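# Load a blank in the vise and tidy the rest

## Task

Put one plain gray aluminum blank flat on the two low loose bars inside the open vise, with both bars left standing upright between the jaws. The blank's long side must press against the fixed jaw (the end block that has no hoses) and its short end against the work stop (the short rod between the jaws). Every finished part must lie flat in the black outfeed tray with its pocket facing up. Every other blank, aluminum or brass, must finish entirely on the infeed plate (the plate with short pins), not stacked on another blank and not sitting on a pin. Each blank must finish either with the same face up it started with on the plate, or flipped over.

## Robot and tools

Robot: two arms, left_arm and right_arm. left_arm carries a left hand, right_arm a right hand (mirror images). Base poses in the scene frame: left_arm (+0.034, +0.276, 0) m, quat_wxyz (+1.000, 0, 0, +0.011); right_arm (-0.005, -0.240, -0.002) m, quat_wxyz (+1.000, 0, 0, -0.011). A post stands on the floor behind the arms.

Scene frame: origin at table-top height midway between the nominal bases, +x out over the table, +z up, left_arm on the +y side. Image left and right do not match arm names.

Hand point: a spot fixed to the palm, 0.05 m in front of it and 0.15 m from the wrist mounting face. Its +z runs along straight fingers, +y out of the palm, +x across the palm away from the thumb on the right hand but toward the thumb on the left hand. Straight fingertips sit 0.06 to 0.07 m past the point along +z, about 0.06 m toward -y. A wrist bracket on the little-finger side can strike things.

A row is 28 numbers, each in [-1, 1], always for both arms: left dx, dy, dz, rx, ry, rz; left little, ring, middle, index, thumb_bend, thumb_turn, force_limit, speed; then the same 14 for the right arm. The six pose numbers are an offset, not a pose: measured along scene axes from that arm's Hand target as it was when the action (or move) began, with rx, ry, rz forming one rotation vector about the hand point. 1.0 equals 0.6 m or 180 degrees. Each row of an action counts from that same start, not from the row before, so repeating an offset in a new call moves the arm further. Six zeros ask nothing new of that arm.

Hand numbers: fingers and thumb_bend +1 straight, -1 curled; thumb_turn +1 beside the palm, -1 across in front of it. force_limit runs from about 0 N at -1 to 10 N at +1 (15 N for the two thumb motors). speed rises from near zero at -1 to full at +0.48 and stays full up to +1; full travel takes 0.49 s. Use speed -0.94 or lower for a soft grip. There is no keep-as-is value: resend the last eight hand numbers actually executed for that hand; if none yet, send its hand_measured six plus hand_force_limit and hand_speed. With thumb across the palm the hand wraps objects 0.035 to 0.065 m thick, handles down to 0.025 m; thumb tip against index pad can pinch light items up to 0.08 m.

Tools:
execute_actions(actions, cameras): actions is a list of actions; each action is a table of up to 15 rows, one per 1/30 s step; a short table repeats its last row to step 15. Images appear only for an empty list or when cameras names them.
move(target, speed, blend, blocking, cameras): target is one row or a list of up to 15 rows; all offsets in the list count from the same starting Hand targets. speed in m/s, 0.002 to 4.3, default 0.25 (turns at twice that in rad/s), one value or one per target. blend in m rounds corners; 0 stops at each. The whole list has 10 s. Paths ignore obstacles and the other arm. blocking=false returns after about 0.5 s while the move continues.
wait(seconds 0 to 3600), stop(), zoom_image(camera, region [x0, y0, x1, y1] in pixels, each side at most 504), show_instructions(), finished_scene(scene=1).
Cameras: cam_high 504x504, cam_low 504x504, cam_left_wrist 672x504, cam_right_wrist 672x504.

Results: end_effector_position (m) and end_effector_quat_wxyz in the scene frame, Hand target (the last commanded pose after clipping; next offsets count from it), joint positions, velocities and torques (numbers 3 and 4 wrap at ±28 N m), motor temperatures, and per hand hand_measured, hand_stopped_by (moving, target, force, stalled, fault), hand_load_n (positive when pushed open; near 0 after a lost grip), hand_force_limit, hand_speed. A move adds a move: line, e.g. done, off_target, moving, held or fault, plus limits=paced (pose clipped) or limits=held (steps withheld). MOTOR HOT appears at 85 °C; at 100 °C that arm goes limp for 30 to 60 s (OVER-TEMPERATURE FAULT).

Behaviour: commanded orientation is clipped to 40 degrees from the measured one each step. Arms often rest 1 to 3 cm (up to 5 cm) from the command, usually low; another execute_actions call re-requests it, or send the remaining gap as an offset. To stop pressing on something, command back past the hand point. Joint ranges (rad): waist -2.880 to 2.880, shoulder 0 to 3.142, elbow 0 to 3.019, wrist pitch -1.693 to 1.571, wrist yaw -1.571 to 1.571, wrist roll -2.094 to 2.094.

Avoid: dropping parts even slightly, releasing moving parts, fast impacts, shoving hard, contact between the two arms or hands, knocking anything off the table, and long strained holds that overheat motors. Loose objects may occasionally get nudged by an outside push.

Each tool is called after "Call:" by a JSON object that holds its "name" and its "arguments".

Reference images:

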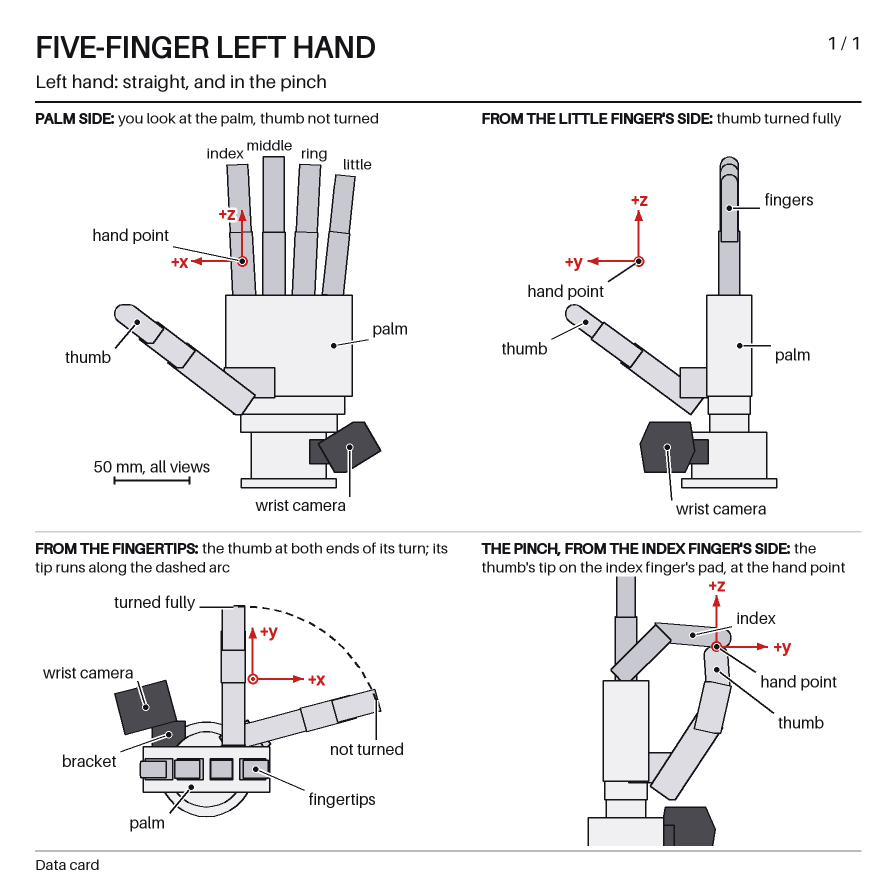

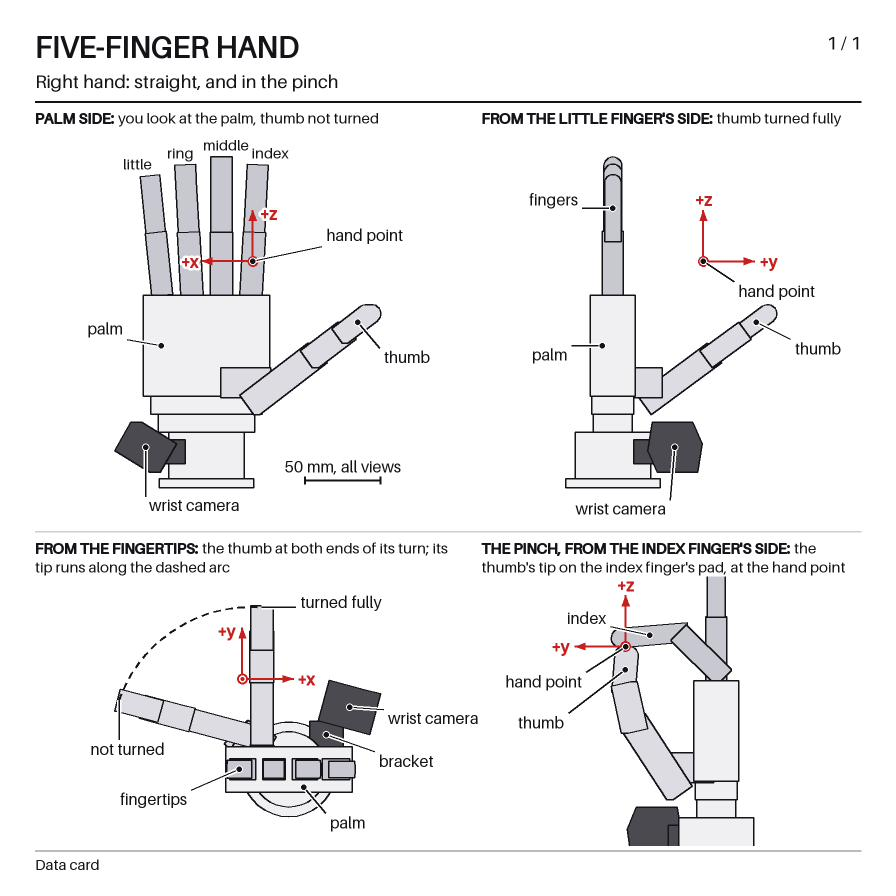

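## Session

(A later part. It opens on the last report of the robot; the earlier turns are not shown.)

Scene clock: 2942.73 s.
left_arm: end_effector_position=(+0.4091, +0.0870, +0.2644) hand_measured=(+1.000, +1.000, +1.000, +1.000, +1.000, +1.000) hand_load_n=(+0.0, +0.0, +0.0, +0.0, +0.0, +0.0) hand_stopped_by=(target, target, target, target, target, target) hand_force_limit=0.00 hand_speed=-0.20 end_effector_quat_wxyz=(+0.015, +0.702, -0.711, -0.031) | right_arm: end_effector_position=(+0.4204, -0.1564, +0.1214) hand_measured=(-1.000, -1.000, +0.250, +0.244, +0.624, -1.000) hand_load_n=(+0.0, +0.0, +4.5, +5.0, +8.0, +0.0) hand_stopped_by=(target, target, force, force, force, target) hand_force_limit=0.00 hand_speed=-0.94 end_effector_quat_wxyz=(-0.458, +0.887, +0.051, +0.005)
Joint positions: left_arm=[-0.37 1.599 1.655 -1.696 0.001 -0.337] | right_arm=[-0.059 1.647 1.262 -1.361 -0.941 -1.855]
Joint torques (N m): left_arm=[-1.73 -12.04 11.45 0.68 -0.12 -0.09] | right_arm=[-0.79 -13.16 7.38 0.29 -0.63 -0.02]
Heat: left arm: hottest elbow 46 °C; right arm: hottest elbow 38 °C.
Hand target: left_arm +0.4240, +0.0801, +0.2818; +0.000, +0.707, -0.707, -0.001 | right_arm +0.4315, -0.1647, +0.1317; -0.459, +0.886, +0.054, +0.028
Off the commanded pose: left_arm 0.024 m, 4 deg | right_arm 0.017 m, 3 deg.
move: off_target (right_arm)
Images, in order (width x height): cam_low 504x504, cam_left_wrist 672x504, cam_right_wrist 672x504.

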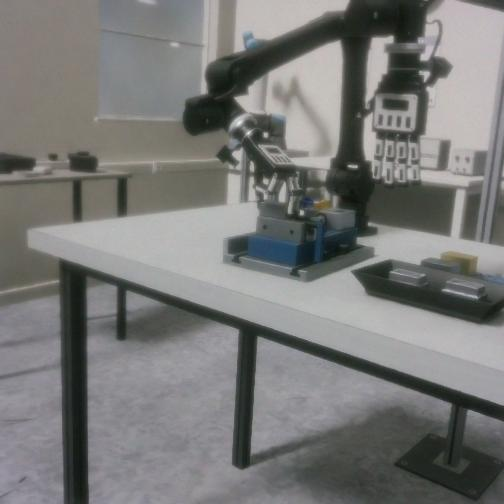

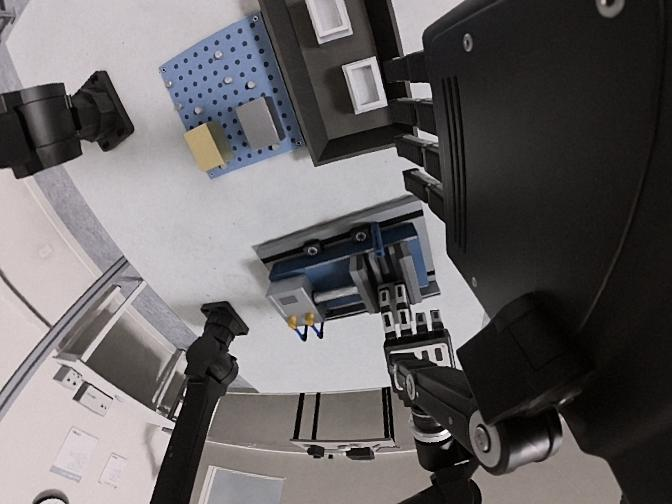

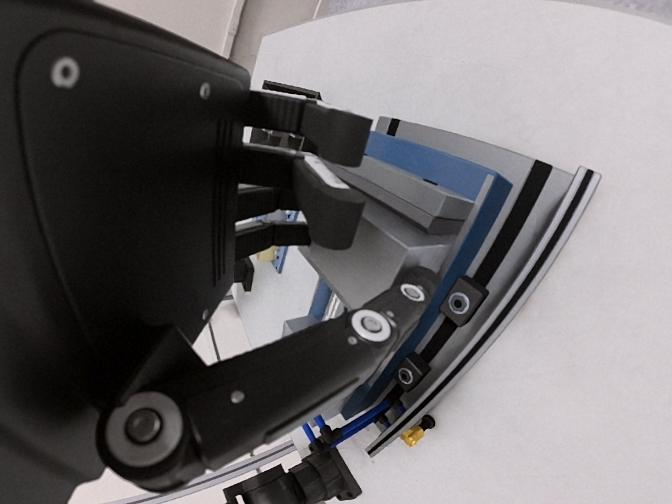

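Call:
{"name": "move", "arguments": {"target": [0,0,0,0,0,0,1,1,1,1,1,1,0,-0.2,0.0,0,-0.0075,0,0,0,-1,-1,0.1,0.1,0.34,-1,0.0,-0.94], "speed": 0.015, "cameras": ["cam_low"]}}

Call:
{"name": "zoom_image", "arguments": {"camera": "cam_low", "region": [250, 180, 330, 260]}}

Scene clock: 2947.93 s.
left_arm: end_effector_position=(+0.4091, +0.0870, +0.2644) hand_measured=(+1.000, +1.000, +1.000, +1.000, +1.000, +1.000) hand_load_n=(+0.0, +0.0, +0.0, +0.0, +0.0, +0.0) hand_stopped_by=(target, target, target, target, target, target) hand_force_limit=0.00 hand_speed=-0.20 end_effector_quat_wxyz=(+0.015, +0.702, -0.711, -0.031) | right_arm: end_effector_position=(+0.4204, -0.1564, +0.1184) hand_measured=(-1.000, -1.000, +0.250, +0.244, +0.624, -1.000) hand_load_n=(+0.0, +0.0, +4.5, +4.5, +8.0, +0.0) hand_stopped_by=(target, target, force, force, force, target) hand_force_limit=0.00 hand_speed=-0.94 end_effector_quat_wxyz=(-0.458, +0.887, +0.051, +0.005)
Joint positions: left_arm=[-0.37 1.599 1.655 -1.696 0.001 -0.337] | right_arm=[-0.059 1.65 1.257 -1.353 -0.941 -1.855]
Joint torques (N m): left_arm=[-1.67 -11.99 11.43 0.69 -0.11 -0.1] | right_arm=[-0.91 -12.92 7.3 0.23 -0.62 -0.03]
Heat: left arm: hottest elbow 46 °C; right arm: hottest elbow 38 °C.
Hand target: left_arm +0.4240, +0.0801, +0.2818; +0.000, +0.707, -0.707, -0.001 | right_arm +0.4315, -0.1647, +0.1272; -0.459, +0.886, +0.054, +0.028
Off the commanded pose: left_arm 0.024 m, 4 deg | right_arm 0.016 m, 3 deg.
move: off_target (right_arm)

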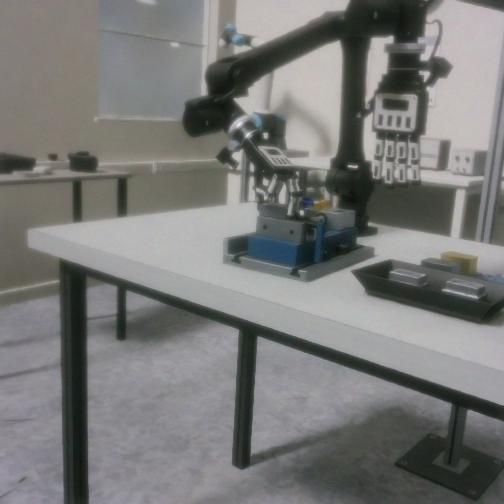

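Scaled by 6.300 from the camera's image (finer frame: 720x720).

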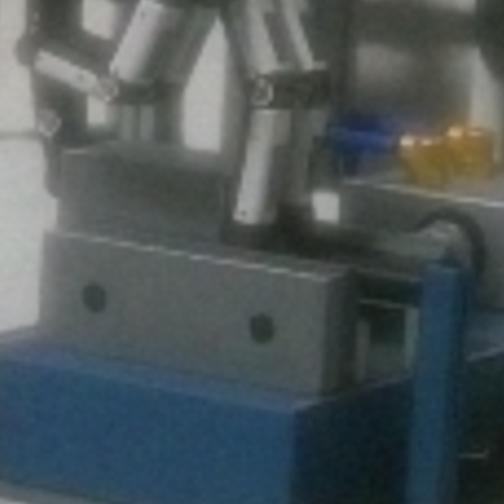

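Call:
{"name": "move", "arguments": {"target": [0,0,0,0,0,0,1,1,1,1,1,1,0,-0.2,0.006,0,0,0,0,0,-1,-1,0.1,0.1,0.34,-1,0.0,-0.94], "speed": 0.015, "cameras": ["cam_left_wrist","cam_right_wrist"]}}

Call:
{"name": "zoom_image", "arguments": {"camera": "cam_right_wrist", "region": [370, 170, 470, 250]}}

Call:
{"name": "zoom_image", "arguments": {"camera": "cam_left_wrist", "region": [365, 245, 425, 305]}}

Scene clock: 2956.23 s.
left_arm: end_effector_position=(+0.4091, +0.0870, +0.2644) hand_measured=(+1.000, +1.000, +1.000, +1.000, +1.000, +1.000) hand_load_n=(+0.0, +0.0, +0.0, +0.0, +0.0, +0.0) hand_stopped_by=(target, target, target, target, target, target) hand_force_limit=0.00 hand_speed=-0.20 end_effector_quat_wxyz=(+0.015, +0.702, -0.711, -0.031) | right_arm: end_effector_position=(+0.4206, -0.1564, +0.1165) hand_measured=(-1.000, -1.000, +0.250, +0.244, +0.624, -1.000) hand_load_n=(+0.0, +0.0, +4.0, +5.0, +8.5, +0.0) hand_stopped_by=(target, target, force, force, force, target) hand_force_limit=0.00 hand_speed=-0.94 end_effector_quat_wxyz=(-0.459, +0.887, +0.050, +0.004)
Joint positions: left_arm=[-0.37 1.599 1.655 -1.696 0.001 -0.337] | right_arm=[-0.059 1.655 1.257 -1.351 -0.941 -1.853]
Joint torques (N m): left_arm=[-1.73 -12.16 11.4 0.69 -0.12 -0.11] | right_arm=[-0.97 -12.57 8.12 0.29 -0.62 0.01]
Heat: left arm: hottest elbow 46 °C; right arm: hottest elbow 37 °C.
Hand target: left_arm +0.4240, +0.0801, +0.2818; +0.000, +0.707, -0.707, -0.001 | right_arm +0.4351, -0.1647, +0.1272; -0.459, +0.886, +0.054, +0.028
Off the commanded pose: left_arm 0.024 m, 4 deg | right_arm 0.020 m, 3 deg.
move: off_target (right_arm)

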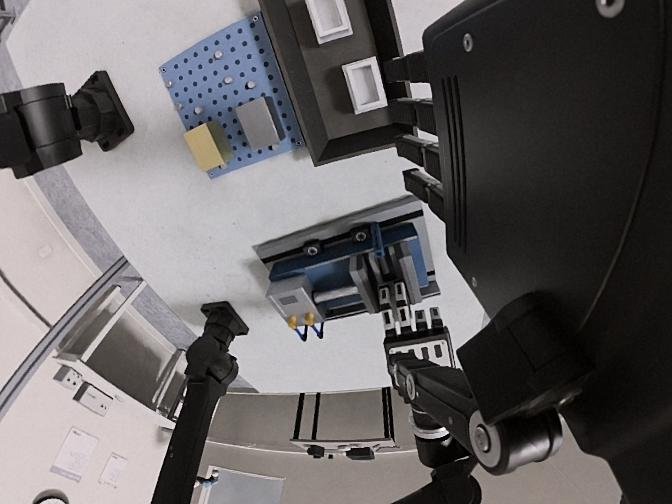

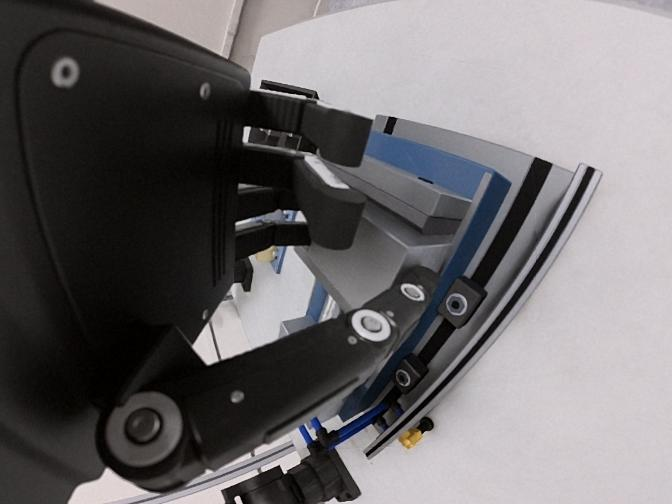

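Scaled by 5.040 from the camera's image (finer frame: 960x720).

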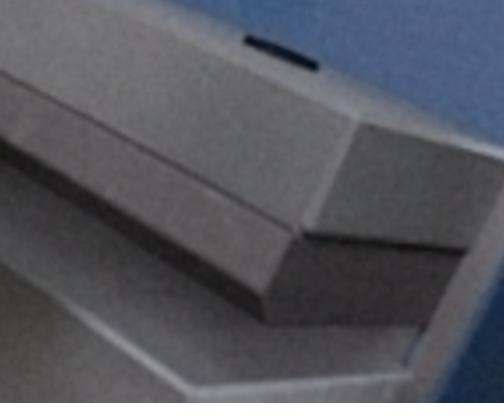

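Scaled by 8.400 from the camera's image (finer frame: 960x720).

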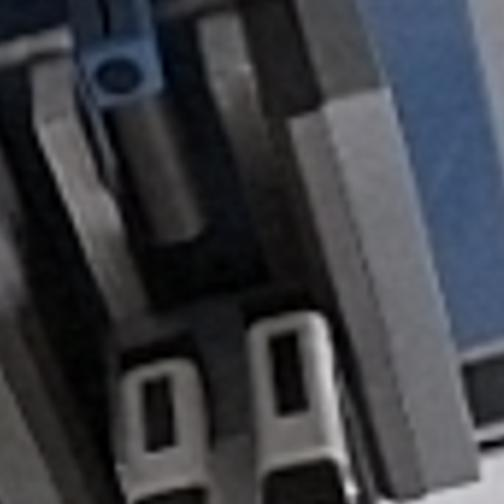

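Call:
{"name": "wait", "arguments": {"seconds": 0.5, "cameras": ["cam_low","cam_right_wrist"]}}

Call:
{"name": "zoom_image", "arguments": {"camera": "cam_low", "region": [250, 180, 330, 260]}}

Call:
{"name": "zoom_image", "arguments": {"camera": "cam_right_wrist", "region": [300, 140, 500, 340]}}

Scene clock: 2960.07 s.
left_arm: end_effector_position=(+0.4091, +0.0870, +0.2644) hand_measured=(+1.000, +1.000, +1.000, +1.000, +1.000, +1.000) hand_load_n=(+0.0, +0.0, +0.0, +0.0, +0.0, +0.0) hand_stopped_by=(target, target, target, target, target, target) hand_force_limit=0.00 hand_speed=-0.20 end_effector_quat_wxyz=(+0.015, +0.702, -0.711, -0.031) | right_arm: end_effector_position=(+0.4206, -0.1564, +0.1165) hand_measured=(-1.000, -1.000, +0.250, +0.244, +0.624, -1.000) hand_load_n=(+0.0, +0.0, +4.5, +5.0, +8.5, +0.0) hand_stopped_by=(target, target, force, force, force, target) hand_force_limit=0.00 hand_speed=-0.94 end_effector_quat_wxyz=(-0.459, +0.887, +0.050, +0.004)
Joint positions: left_arm=[-0.37 1.599 1.655 -1.696 0.001 -0.337] | right_arm=[-0.059 1.655 1.257 -1.351 -0.941 -1.853]
Joint torques (N m): left_arm=[-1.67 -12.04 11.45 0.64 -0.11 -0.09] | right_arm=[-0.79 -12.69 8.14 0.32 -0.64 -0.01]
Heat: left arm: hottest elbow 46 °C; right arm: hottest elbow 37 °C.
Hand target: left_arm +0.4240, +0.0801, +0.2818; +0.000, +0.707, -0.707, -0.001 | right_arm +0.4351, -0.1647, +0.1272; -0.459, +0.886, +0.054, +0.028
Off the commanded pose: left_arm 0.024 m, 4 deg | right_arm 0.020 m, 3 deg.
wait: 0.50 s; at rest from the start

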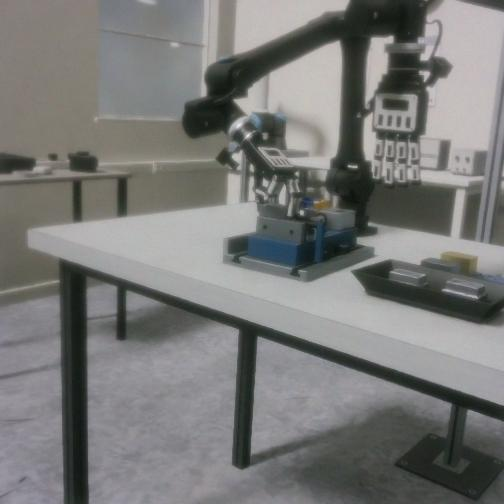

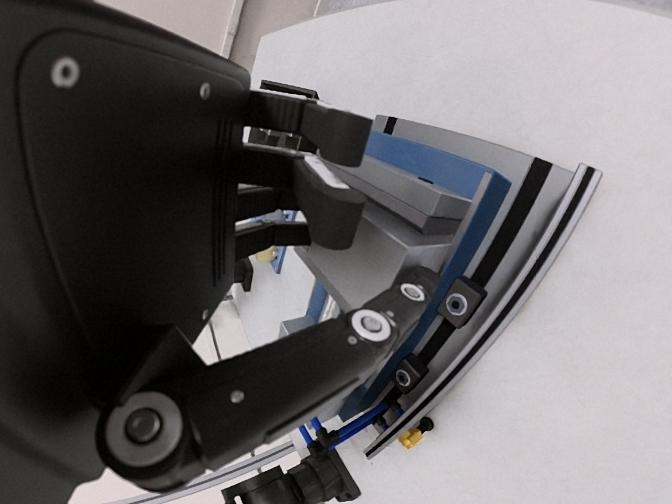

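Scaled by 6.300 from the camera's image (finer frame: 720x720).

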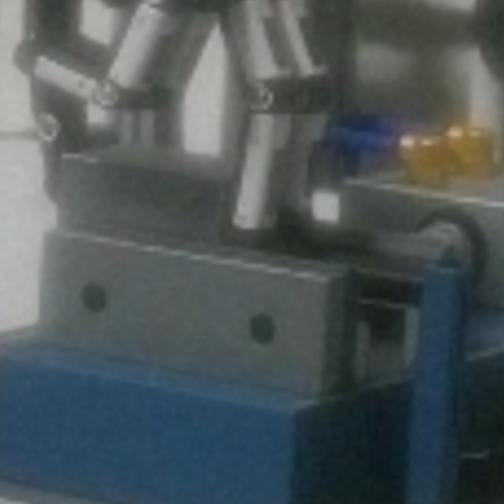

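Scaled by 2.520 from the camera's image (finer frame: 960x720).

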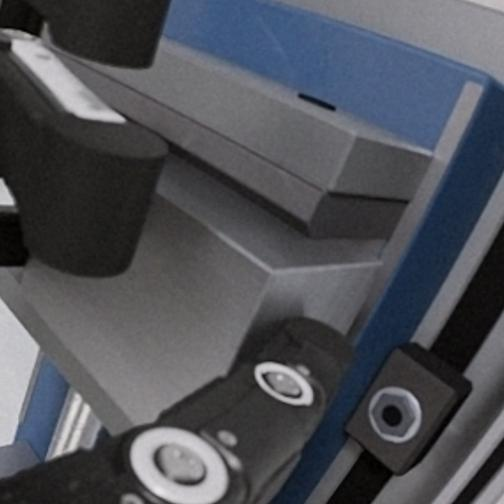

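Call:
{"name": "zoom_image", "arguments": {"camera": "cam_right_wrist", "region": [350, 180, 430, 260]}}

Scaled by 6.300 from the camera's image (finer frame: 960x720).

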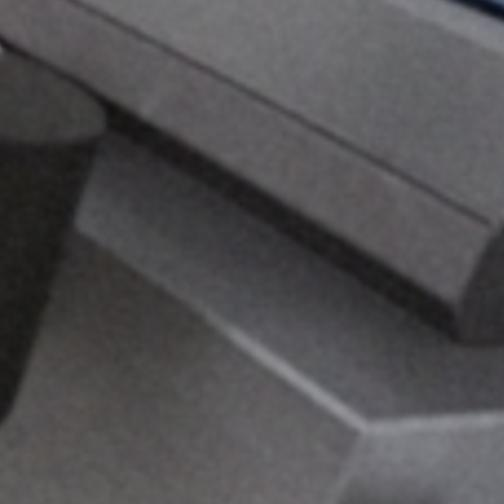

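Call:
{"name": "move", "arguments": {"target": [0,0,0,0,0,0,1,1,1,1,1,1,0,-0.2,0.006,0,0,0,0,0,-1,-1,0.1,0.1,0.34,-1,0.0,-0.94], "speed": 0.015, "cameras": ["cam_left_wrist","cam_right_wrist"]}}

Call:
{"name": "zoom_image", "arguments": {"camera": "cam_right_wrist", "region": [350, 180, 430, 260]}}

Scene clock: 2994.73 s.
left_arm: end_effector_position=(+0.4091, +0.0870, +0.2644) hand_measured=(+1.000, +1.000, +1.000, +1.000, +1.000, +1.000) hand_load_n=(+0.0, +0.0, +0.0, +0.0, +0.0, +0.0) hand_stopped_by=(target, target, target, target, target, target) hand_force_limit=0.00 hand_speed=-0.20 end_effector_quat_wxyz=(+0.015, +0.702, -0.711, -0.031) | right_arm: end_effector_position=(+0.4203, -0.1564, +0.1166) hand_measured=(-1.000, -1.000, +0.250, +0.244, +0.624, -1.000) hand_load_n=(+0.0, +0.0, +4.0, +4.5, +8.5, +0.0) hand_stopped_by=(target, target, force, force, force, target) hand_force_limit=0.00 hand_speed=-0.94 end_effector_quat_wxyz=(-0.459, +0.887, +0.049, +0.003)
Joint positions: left_arm=[-0.37 1.599 1.655 -1.696 0.001 -0.337] | right_arm=[-0.059 1.655 1.257 -1.353 -0.941 -1.853]
Joint torques (N m): left_arm=[-1.73 -11.87 11.44 0.69 -0.11 -0.1] | right_arm=[-0.73 -11.93 8.94 0.21 -0.64 0.06]
Heat: left arm: hottest elbow 46 °C; right arm: hottest elbow 37 °C.
Hand target: left_arm +0.4240, +0.0801, +0.2818; +0.000, +0.707, -0.707, -0.001 | right_arm +0.4387, -0.1647, +0.1272; -0.459, +0.886, +0.054, +0.028
Off the commanded pose: left_arm 0.024 m, 4 deg | right_arm 0.023 m, 3 deg.
move: off_target (right_arm)

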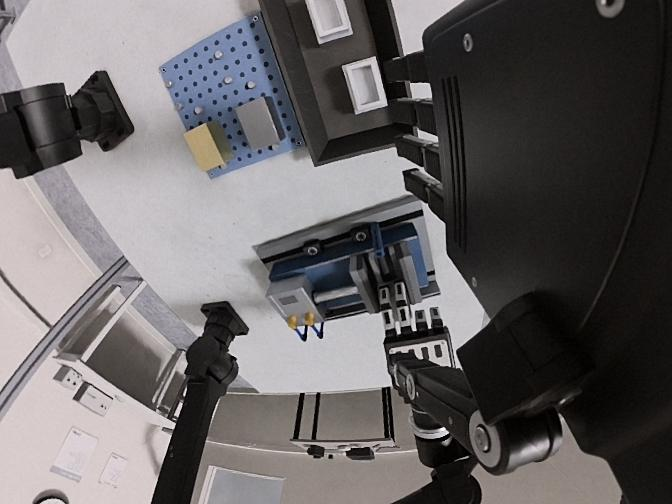

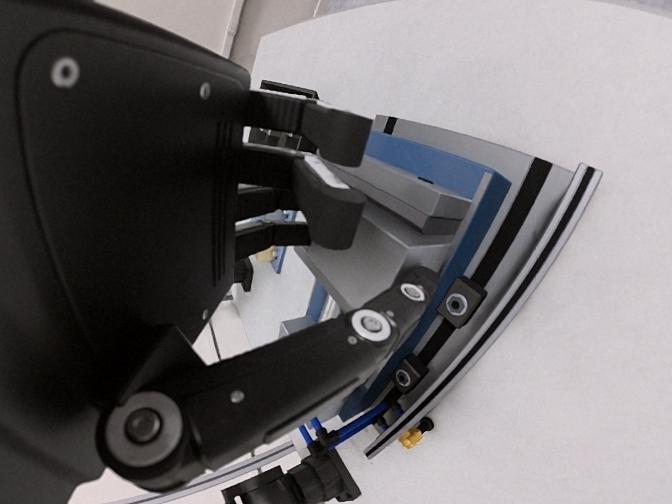

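Scaled by 6.300 from the camera's image (finer frame: 960x720).

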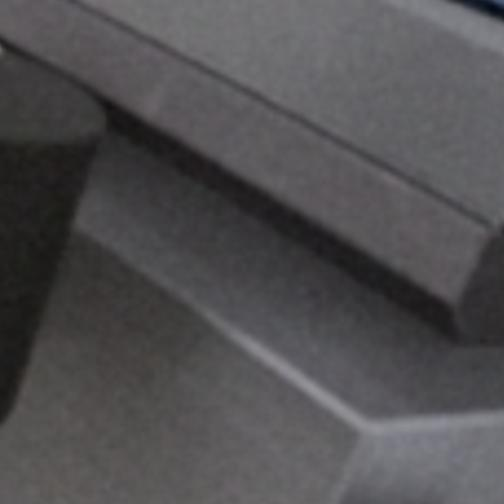

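Call:
{"name": "move", "arguments": {"target": [0,0,0,0,0,0,1,1,1,1,1,1,0,-0.2,0.006,0,0.004,0,0,0,-1,-1,0.1,0.1,0.34,-1,0.0,-0.94], "speed": 0.015, "cameras": ["cam_left_wrist","cam_right_wrist"]}}

Call:
{"name": "zoom_image", "arguments": {"camera": "cam_right_wrist", "region": [350, 180, 430, 260]}}

Scene clock: 3000.90 s.
left_arm: end_effector_position=(+0.4091, +0.0870, +0.2644) hand_measured=(+1.000, +1.000, +1.000, +1.000, +1.000, +1.000) hand_load_n=(+0.0, +0.0, +0.0, +0.0, +0.0, +0.0) hand_stopped_by=(target, target, target, target, target, target) hand_force_limit=0.00 hand_speed=-0.20 end_effector_quat_wxyz=(+0.015, +0.702, -0.711, -0.031) | right_arm: end_effector_position=(+0.4206, -0.1562, +0.1160) hand_measured=(-1.000, -1.000, +0.250, +0.244, +0.624, -1.000) hand_load_n=(+0.0, +0.0, +4.5, +4.5, +8.5, +0.0) hand_stopped_by=(target, target, force, force, force, target) hand_force_limit=0.00 hand_speed=-0.94 end_effector_quat_wxyz=(-0.460, +0.887, +0.047, +0.000)
Joint positions: left_arm=[-0.37 1.599 1.655 -1.696 0.001 -0.337] | right_arm=[-0.059 1.661 1.262 -1.359 -0.943 -1.853]
Joint torques (N m): left_arm=[-1.67 -11.93 11.43 0.68 -0.11 -0.1] | right_arm=[-0.73 -12.34 9.47 -0.1 -0.59 0.02]
Heat: left arm: hottest elbow 46 °C; right arm: hottest elbow 37 °C.
Hand target: left_arm +0.4240, +0.0801, +0.2818; +0.000, +0.707, -0.707, -0.001 | right_arm +0.4423, -0.1647, +0.1296; -0.459, +0.886, +0.054, +0.028
Off the commanded pose: left_arm 0.024 m, 4 deg | right_arm 0.027 m, 3 deg.
move: off_target (right_arm)

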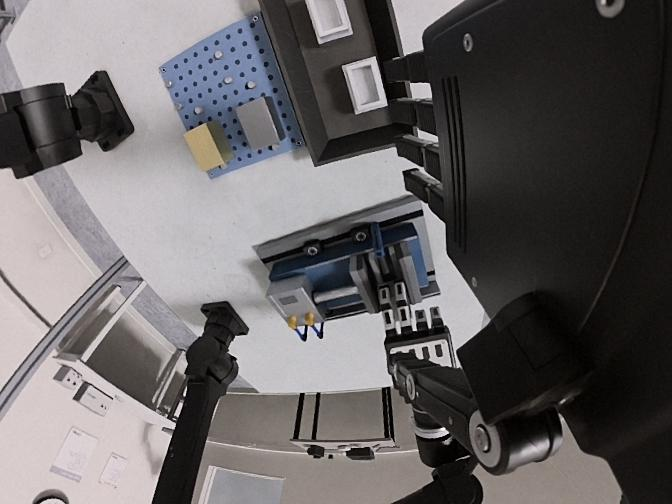

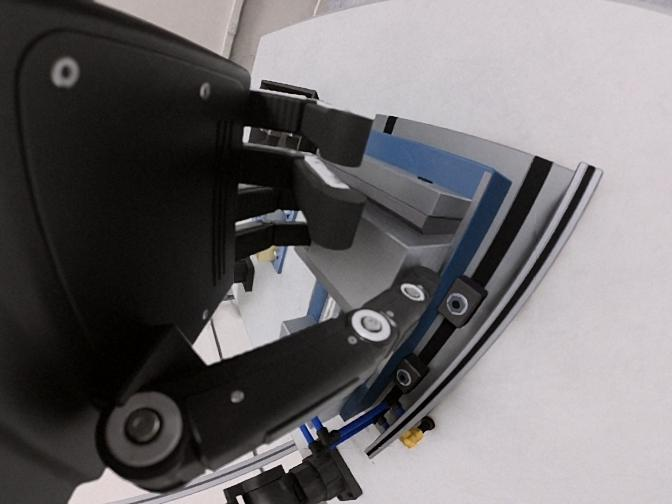

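Scaled by 6.300 from the camera's image (finer frame: 960x720).

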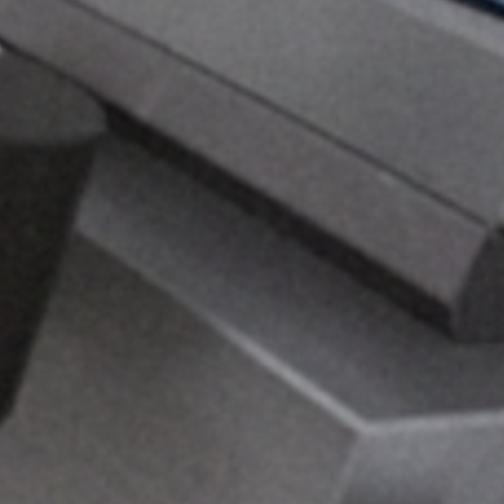

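Call:
{"name": "zoom_image", "arguments": {"camera": "cam_left_wrist", "region": [370, 265, 420, 305]}}

Call:
{"name": "zoom_image", "arguments": {"camera": "cam_right_wrist", "region": [290, 180, 450, 340]}}

Scaled by 10.080 from the camera's image (finer frame: 960x720).

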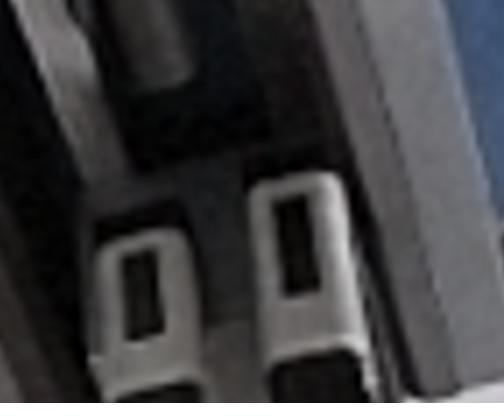

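Scaled by 3.150 from the camera's image (finer frame: 960x720).

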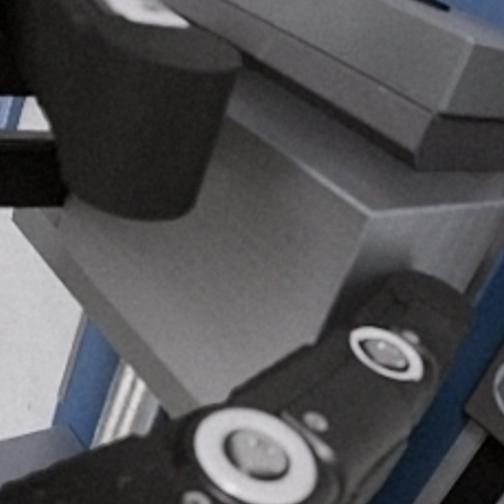

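Call:
{"name": "move", "arguments": {"target": [0,0,0,0,0,0,1,1,1,1,1,1,0,-0.2,0.005,0,0.0,0,0,0,-1,-1,0.1,0.1,0.34,-1,0.0,-0.94], "speed": 0.015, "cameras": ["cam_left_wrist","cam_right_wrist","cam_low"]}}

Call:
{"name": "zoom_image", "arguments": {"camera": "cam_right_wrist", "region": [350, 180, 430, 260]}}

Scene clock: 3021.13 s.
left_arm: end_effector_position=(+0.4091, +0.0870, +0.2644) hand_measured=(+1.000, +1.000, +1.000, +1.000, +1.000, +1.000) hand_load_n=(+0.0, +0.0, +0.0, +0.0, +0.0, +0.0) hand_stopped_by=(target, target, target, target, target, target) hand_force_limit=0.00 hand_speed=-0.20 end_effector_quat_wxyz=(+0.015, +0.702, -0.711, -0.031) | right_arm: end_effector_position=(+0.4210, -0.1562, +0.1165) hand_measured=(-1.000, -1.000, +0.250, +0.244, +0.624, -1.000) hand_load_n=(+0.0, +0.0, +4.5, +4.5, +8.0, +0.0) hand_stopped_by=(target, target, force, force, force, target) hand_force_limit=0.00 hand_speed=-0.94 end_effector_quat_wxyz=(-0.460, +0.887, +0.047, -0.001)
Joint positions: left_arm=[-0.37 1.599 1.655 -1.696 0.001 -0.337] | right_arm=[-0.059 1.663 1.265 -1.362 -0.943 -1.853]
Joint torques (N m): left_arm=[-1.9 -11.81 11.45 0.69 -0.12 -0.09] | right_arm=[-0.79 -11.63 9.91 -0.2 -0.62 0.02]
Heat: left arm: hottest elbow 46 °C; right arm: hottest elbow 37 °C.
Hand target: left_arm +0.4240, +0.0801, +0.2818; +0.000, +0.707, -0.707, -0.001 | right_arm +0.4453, -0.1647, +0.1296; -0.459, +0.886, +0.054, +0.028
Off the commanded pose: left_arm 0.024 m, 4 deg | right_arm 0.029 m, 3 deg.
move: off_target (right_arm)
Images, in order (width x height): cam_low 504x504, cam_left_wrist 672x504, cam_right_wrist 672x504.

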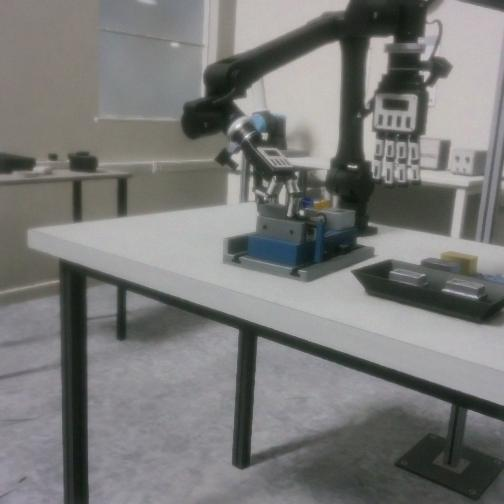

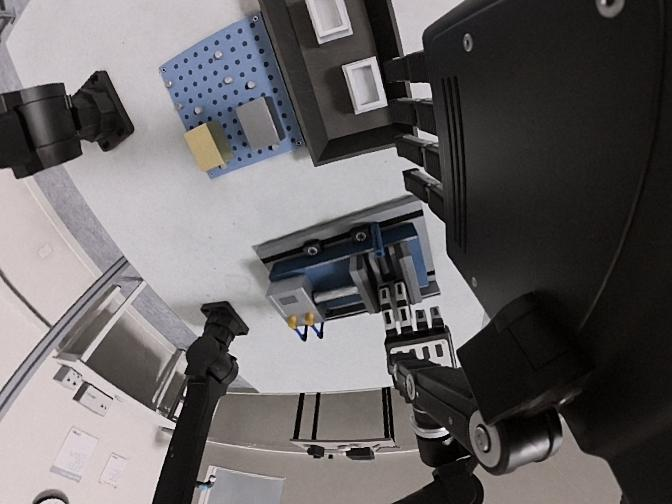

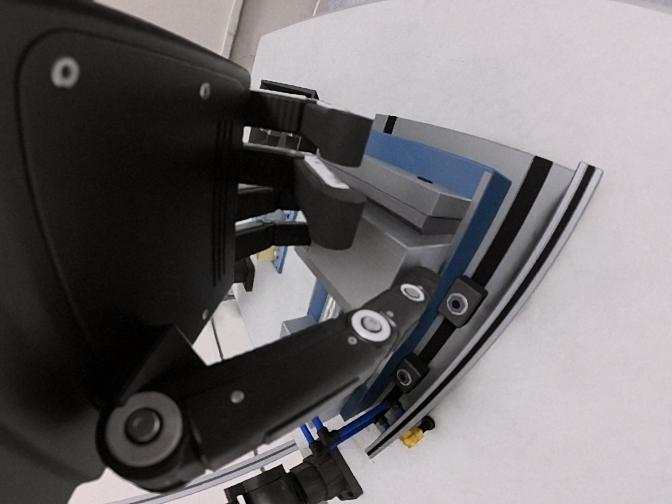

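Scaled by 6.300 from the camera's image (finer frame: 960x720).

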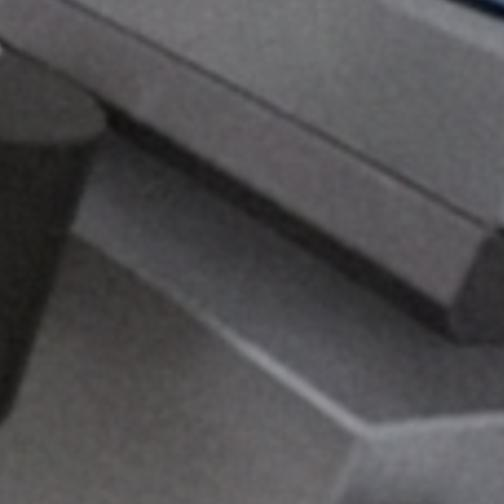

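Call:
{"name": "move", "arguments": {"target": [0,0,0,0,0,0,1,1,1,1,1,1,0,-0.2,0.005,0,0.0,0,0,0,-1,-1,0.1,0.1,0.34,-1,0.0,-0.94], "speed": 0.015, "cameras": ["cam_right_wrist","cam_low"]}}

Call:
{"name": "zoom_image", "arguments": {"camera": "cam_right_wrist", "region": [350, 180, 430, 260]}}

Call:
{"name": "zoom_image", "arguments": {"camera": "cam_low", "region": [250, 180, 330, 260]}}

Scene clock: 3029.43 s.
left_arm: end_effector_position=(+0.4091, +0.0870, +0.2644) hand_measured=(+1.000, +1.000, +1.000, +1.000, +1.000, +1.000) hand_load_n=(+0.0, -0.5, +0.0, +0.0, +0.0, +0.0) hand_stopped_by=(target, target, target, target, target, target) hand_force_limit=0.00 hand_speed=-0.20 end_effector_quat_wxyz=(+0.015, +0.702, -0.711, -0.031) | right_arm: end_effector_position=(+0.4216, -0.1562, +0.1163) hand_measured=(-1.000, -1.000, +0.250, +0.244, +0.624, -1.000) hand_load_n=(+0.0, +0.0, +4.5, +4.5, +8.0, +0.5) hand_stopped_by=(target, target, force, force, force, target) hand_force_limit=0.00 hand_speed=-0.94 end_effector_quat_wxyz=(-0.460, +0.887, +0.044, -0.004)
Joint positions: left_arm=[-0.37 1.599 1.655 -1.696 0.001 -0.337] | right_arm=[-0.059 1.669 1.271 -1.368 -0.943 -1.85]
Joint torques (N m): left_arm=[-1.55 -12.16 11.44 0.65 -0.11 -0.1] | right_arm=[-0.56 -11.75 10.37 0.14 -0.64 -0.01]
Heat: left arm: hottest elbow 46 °C; right arm: hottest elbow 38 °C.
Hand target: left_arm +0.4240, +0.0801, +0.2818; +0.000, +0.707, -0.707, -0.001 | right_arm +0.4483, -0.1647, +0.1296; -0.459, +0.886, +0.054, +0.028
Off the commanded pose: left_arm 0.024 m, 4 deg | right_arm 0.031 m, 4 deg.
move: off_target (right_arm)
Images, in order (width x height): cam_low 504x504, cam_right_wrist 672x504.

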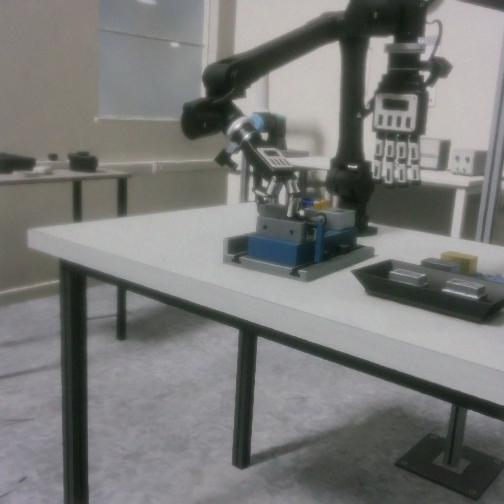

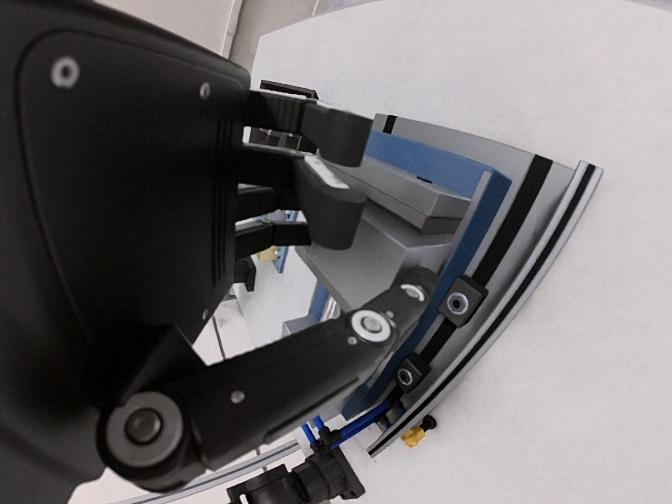

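Scaled by 6.300 from the camera's image (finer frame: 960x720).

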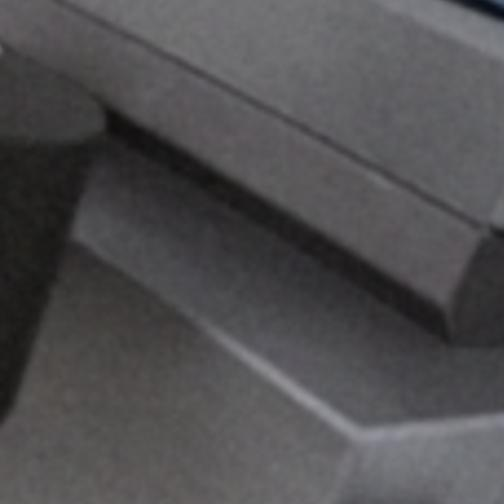

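Scaled by 6.300 from the camera's image (finer frame: 720x720).

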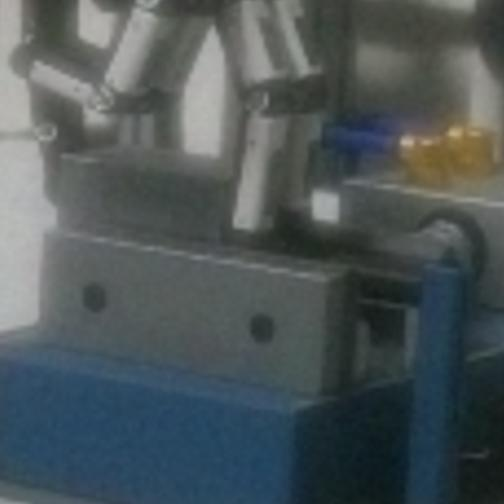

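Call:
{"name": "move", "arguments": {"target": [0,0,0,0,0,0,1,1,1,1,1,1,0,-0.2,-0.014,0,0.0,0,0,0,-1,-1,0.1,0.1,0.34,-1,0.0,-0.94], "speed": 0.015, "cameras": ["cam_right_wrist","cam_low"]}}

Call:
{"name": "zoom_image", "arguments": {"camera": "cam_right_wrist", "region": [350, 180, 430, 260]}}

Scene clock: 3040.50 s.
left_arm: end_effector_position=(+0.4091, +0.0870, +0.2644) hand_measured=(+1.000, +1.000, +1.000, +1.000, +1.000, +1.000) hand_load_n=(+0.0, +0.0, +0.5, -0.5, -0.5, +0.0) hand_stopped_by=(target, target, target, target, target, target) hand_force_limit=0.00 hand_speed=-0.20 end_effector_quat_wxyz=(+0.015, +0.702, -0.711, -0.031) | right_arm: end_effector_position=(+0.4216, -0.1562, +0.1163) hand_measured=(-1.000, -1.000, +0.250, +0.244, +0.624, -1.000) hand_load_n=(+0.0, +0.0, +4.5, +4.5, +8.0, +0.5) hand_stopped_by=(target, target, force, force, force, target) hand_force_limit=0.00 hand_speed=-0.94 end_effector_quat_wxyz=(-0.460, +0.887, +0.044, -0.004)
Joint positions: left_arm=[-0.37 1.599 1.655 -1.696 0.001 -0.337] | right_arm=[-0.059 1.669 1.271 -1.368 -0.943 -1.85]
Joint torques (N m): left_arm=[-1.73 -12.04 11.45 0.69 -0.11 -0.09] | right_arm=[-0.67 -13.04 8.4 0.18 -0.63 -0.03]
Heat: left arm: hottest elbow 46 °C; right arm: hottest elbow 39 °C.
Hand target: left_arm +0.4240, +0.0801, +0.2818; +0.000, +0.707, -0.707, -0.001 | right_arm +0.4399, -0.1647, +0.1296; -0.459, +0.886, +0.054, +0.028
Off the commanded pose: left_arm 0.024 m, 4 deg | right_arm 0.024 m, 4 deg.
move: off_target (right_arm)
Images, in order (width x height): cam_low 504x504, cam_right_wrist 672x504.

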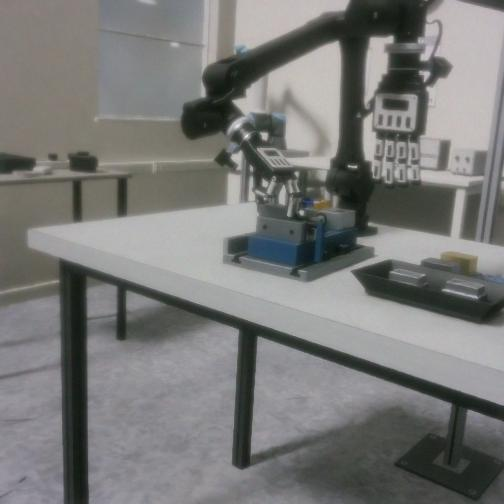

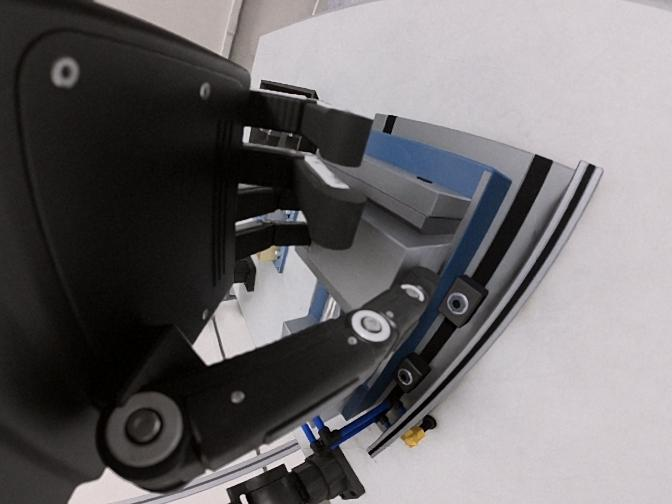

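Scaled by 6.300 from the camera's image (finer frame: 960x720).

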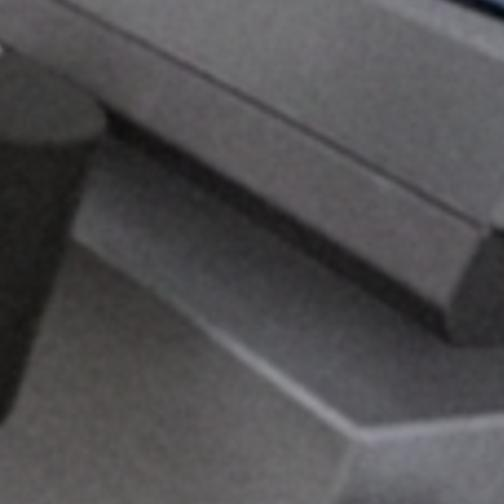

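Release slowly.

Call:
{"name": "move", "arguments": {"target": [[0,0,0,0,0,0,1,1,1,1,1,1,0,-0.2,0,0,0,0,0,0,-1,-1,0.1,0.1,0.66,-1,0.0,-0.95],[0,0,0,0,0,0,1,1,1,1,1,1,0,-0.2,0,0,0,0,0,0,-1,-1,0.1,0.1,0.69,-1,0.0,-0.95],[0,0,0,0,0,0,1,1,1,1,1,1,0,-0.2,0,0,0,0,0,0,-1,-1,0.1,0.1,0.73,-1,0.0,-0.95]], "speed": 0.015, "cameras": ["cam_right_wrist","cam_low"]}}

Call:
{"name": "zoom_image", "arguments": {"camera": "cam_right_wrist", "region": [350, 180, 430, 260]}}

Call:
{"name": "zoom_image", "arguments": {"camera": "cam_low", "region": [250, 180, 330, 260]}}

Scene clock: 3047.73 s.
left_arm: end_effector_position=(+0.4091, +0.0870, +0.2644) hand_measured=(+1.000, +1.000, +1.000, +1.000, +1.000, +1.000) hand_load_n=(+0.0, +0.0, +0.0, +0.0, +0.0, +0.0) hand_stopped_by=(target, target, target, target, target, target) hand_force_limit=0.00 hand_speed=-0.20 end_effector_quat_wxyz=(+0.015, +0.702, -0.711, -0.031) | right_arm: end_effector_position=(+0.4215, -0.1556, +0.1163) hand_measured=(-1.000, -1.000, +0.250, +0.244, +0.730, -1.000) hand_load_n=(+0.0, +0.0, +0.0, +1.0, +0.0, +0.0) hand_stopped_by=(target, target, force, force, target, target) hand_force_limit=0.00 hand_speed=-0.95 end_effector_quat_wxyz=(-0.460, +0.887, +0.045, -0.005)
Joint positions: left_arm=[-0.37 1.599 1.655 -1.696 0.001 -0.337] | right_arm=[-0.057 1.669 1.271 -1.368 -0.943 -1.85]
Joint torques (N m): left_arm=[-1.85 -11.99 11.47 0.65 -0.12 -0.1] | right_arm=[-0.67 -13.22 8.44 0.29 -0.56 -0.02]
Heat: left arm: hottest elbow 46 °C; right arm: hottest elbow 38 °C.
Hand target: left_arm +0.4240, +0.0801, +0.2818; +0.000, +0.707, -0.707, -0.001 | right_arm +0.4399, -0.1647, +0.1296; -0.459, +0.886, +0.054, +0.028
Off the commanded pose: left_arm 0.024 m, 4 deg | right_arm 0.024 m, 4 deg.
move: done; target 2's new numbers were sent with right_arm's hand 0.024 m and 4 deg from that target; target 3's new numbers were sent with right_arm's hand 0.024 m and 4 deg from that target
Images, in order (width x height): cam_low 504x504, cam_right_wrist 672x504.

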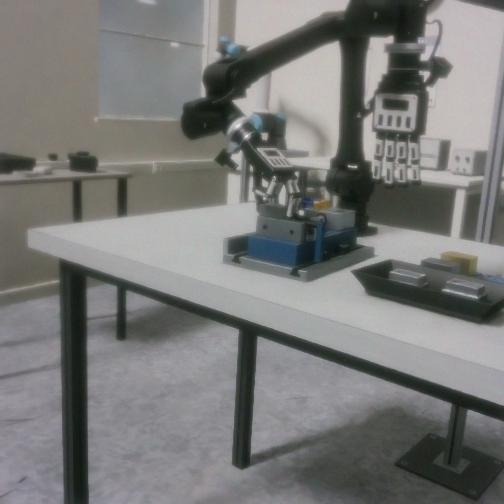

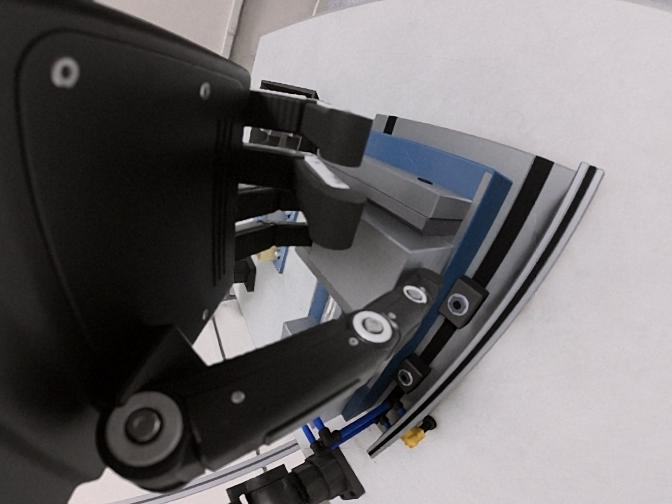

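Scaled by 6.300 from the camera's image (finer frame: 960x720).

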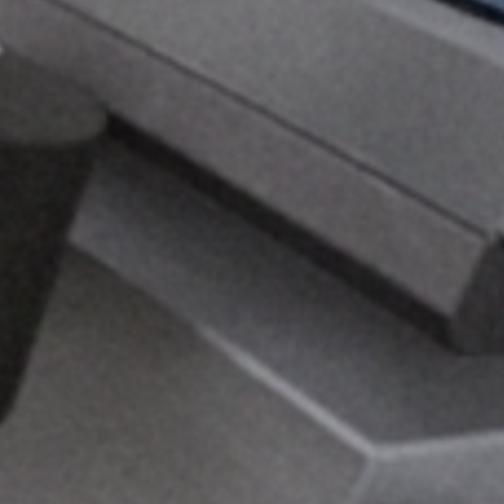

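Scaled by 6.300 from the camera's image (finer frame: 720x720).

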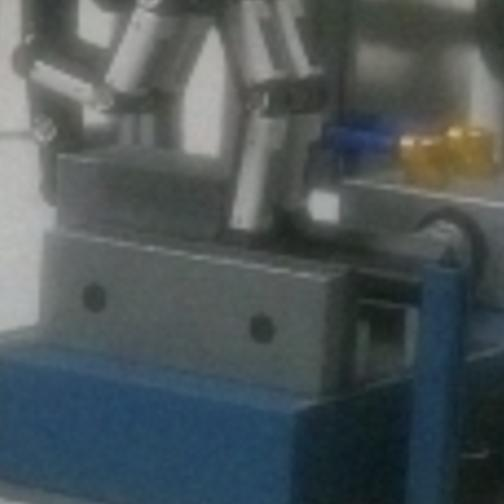

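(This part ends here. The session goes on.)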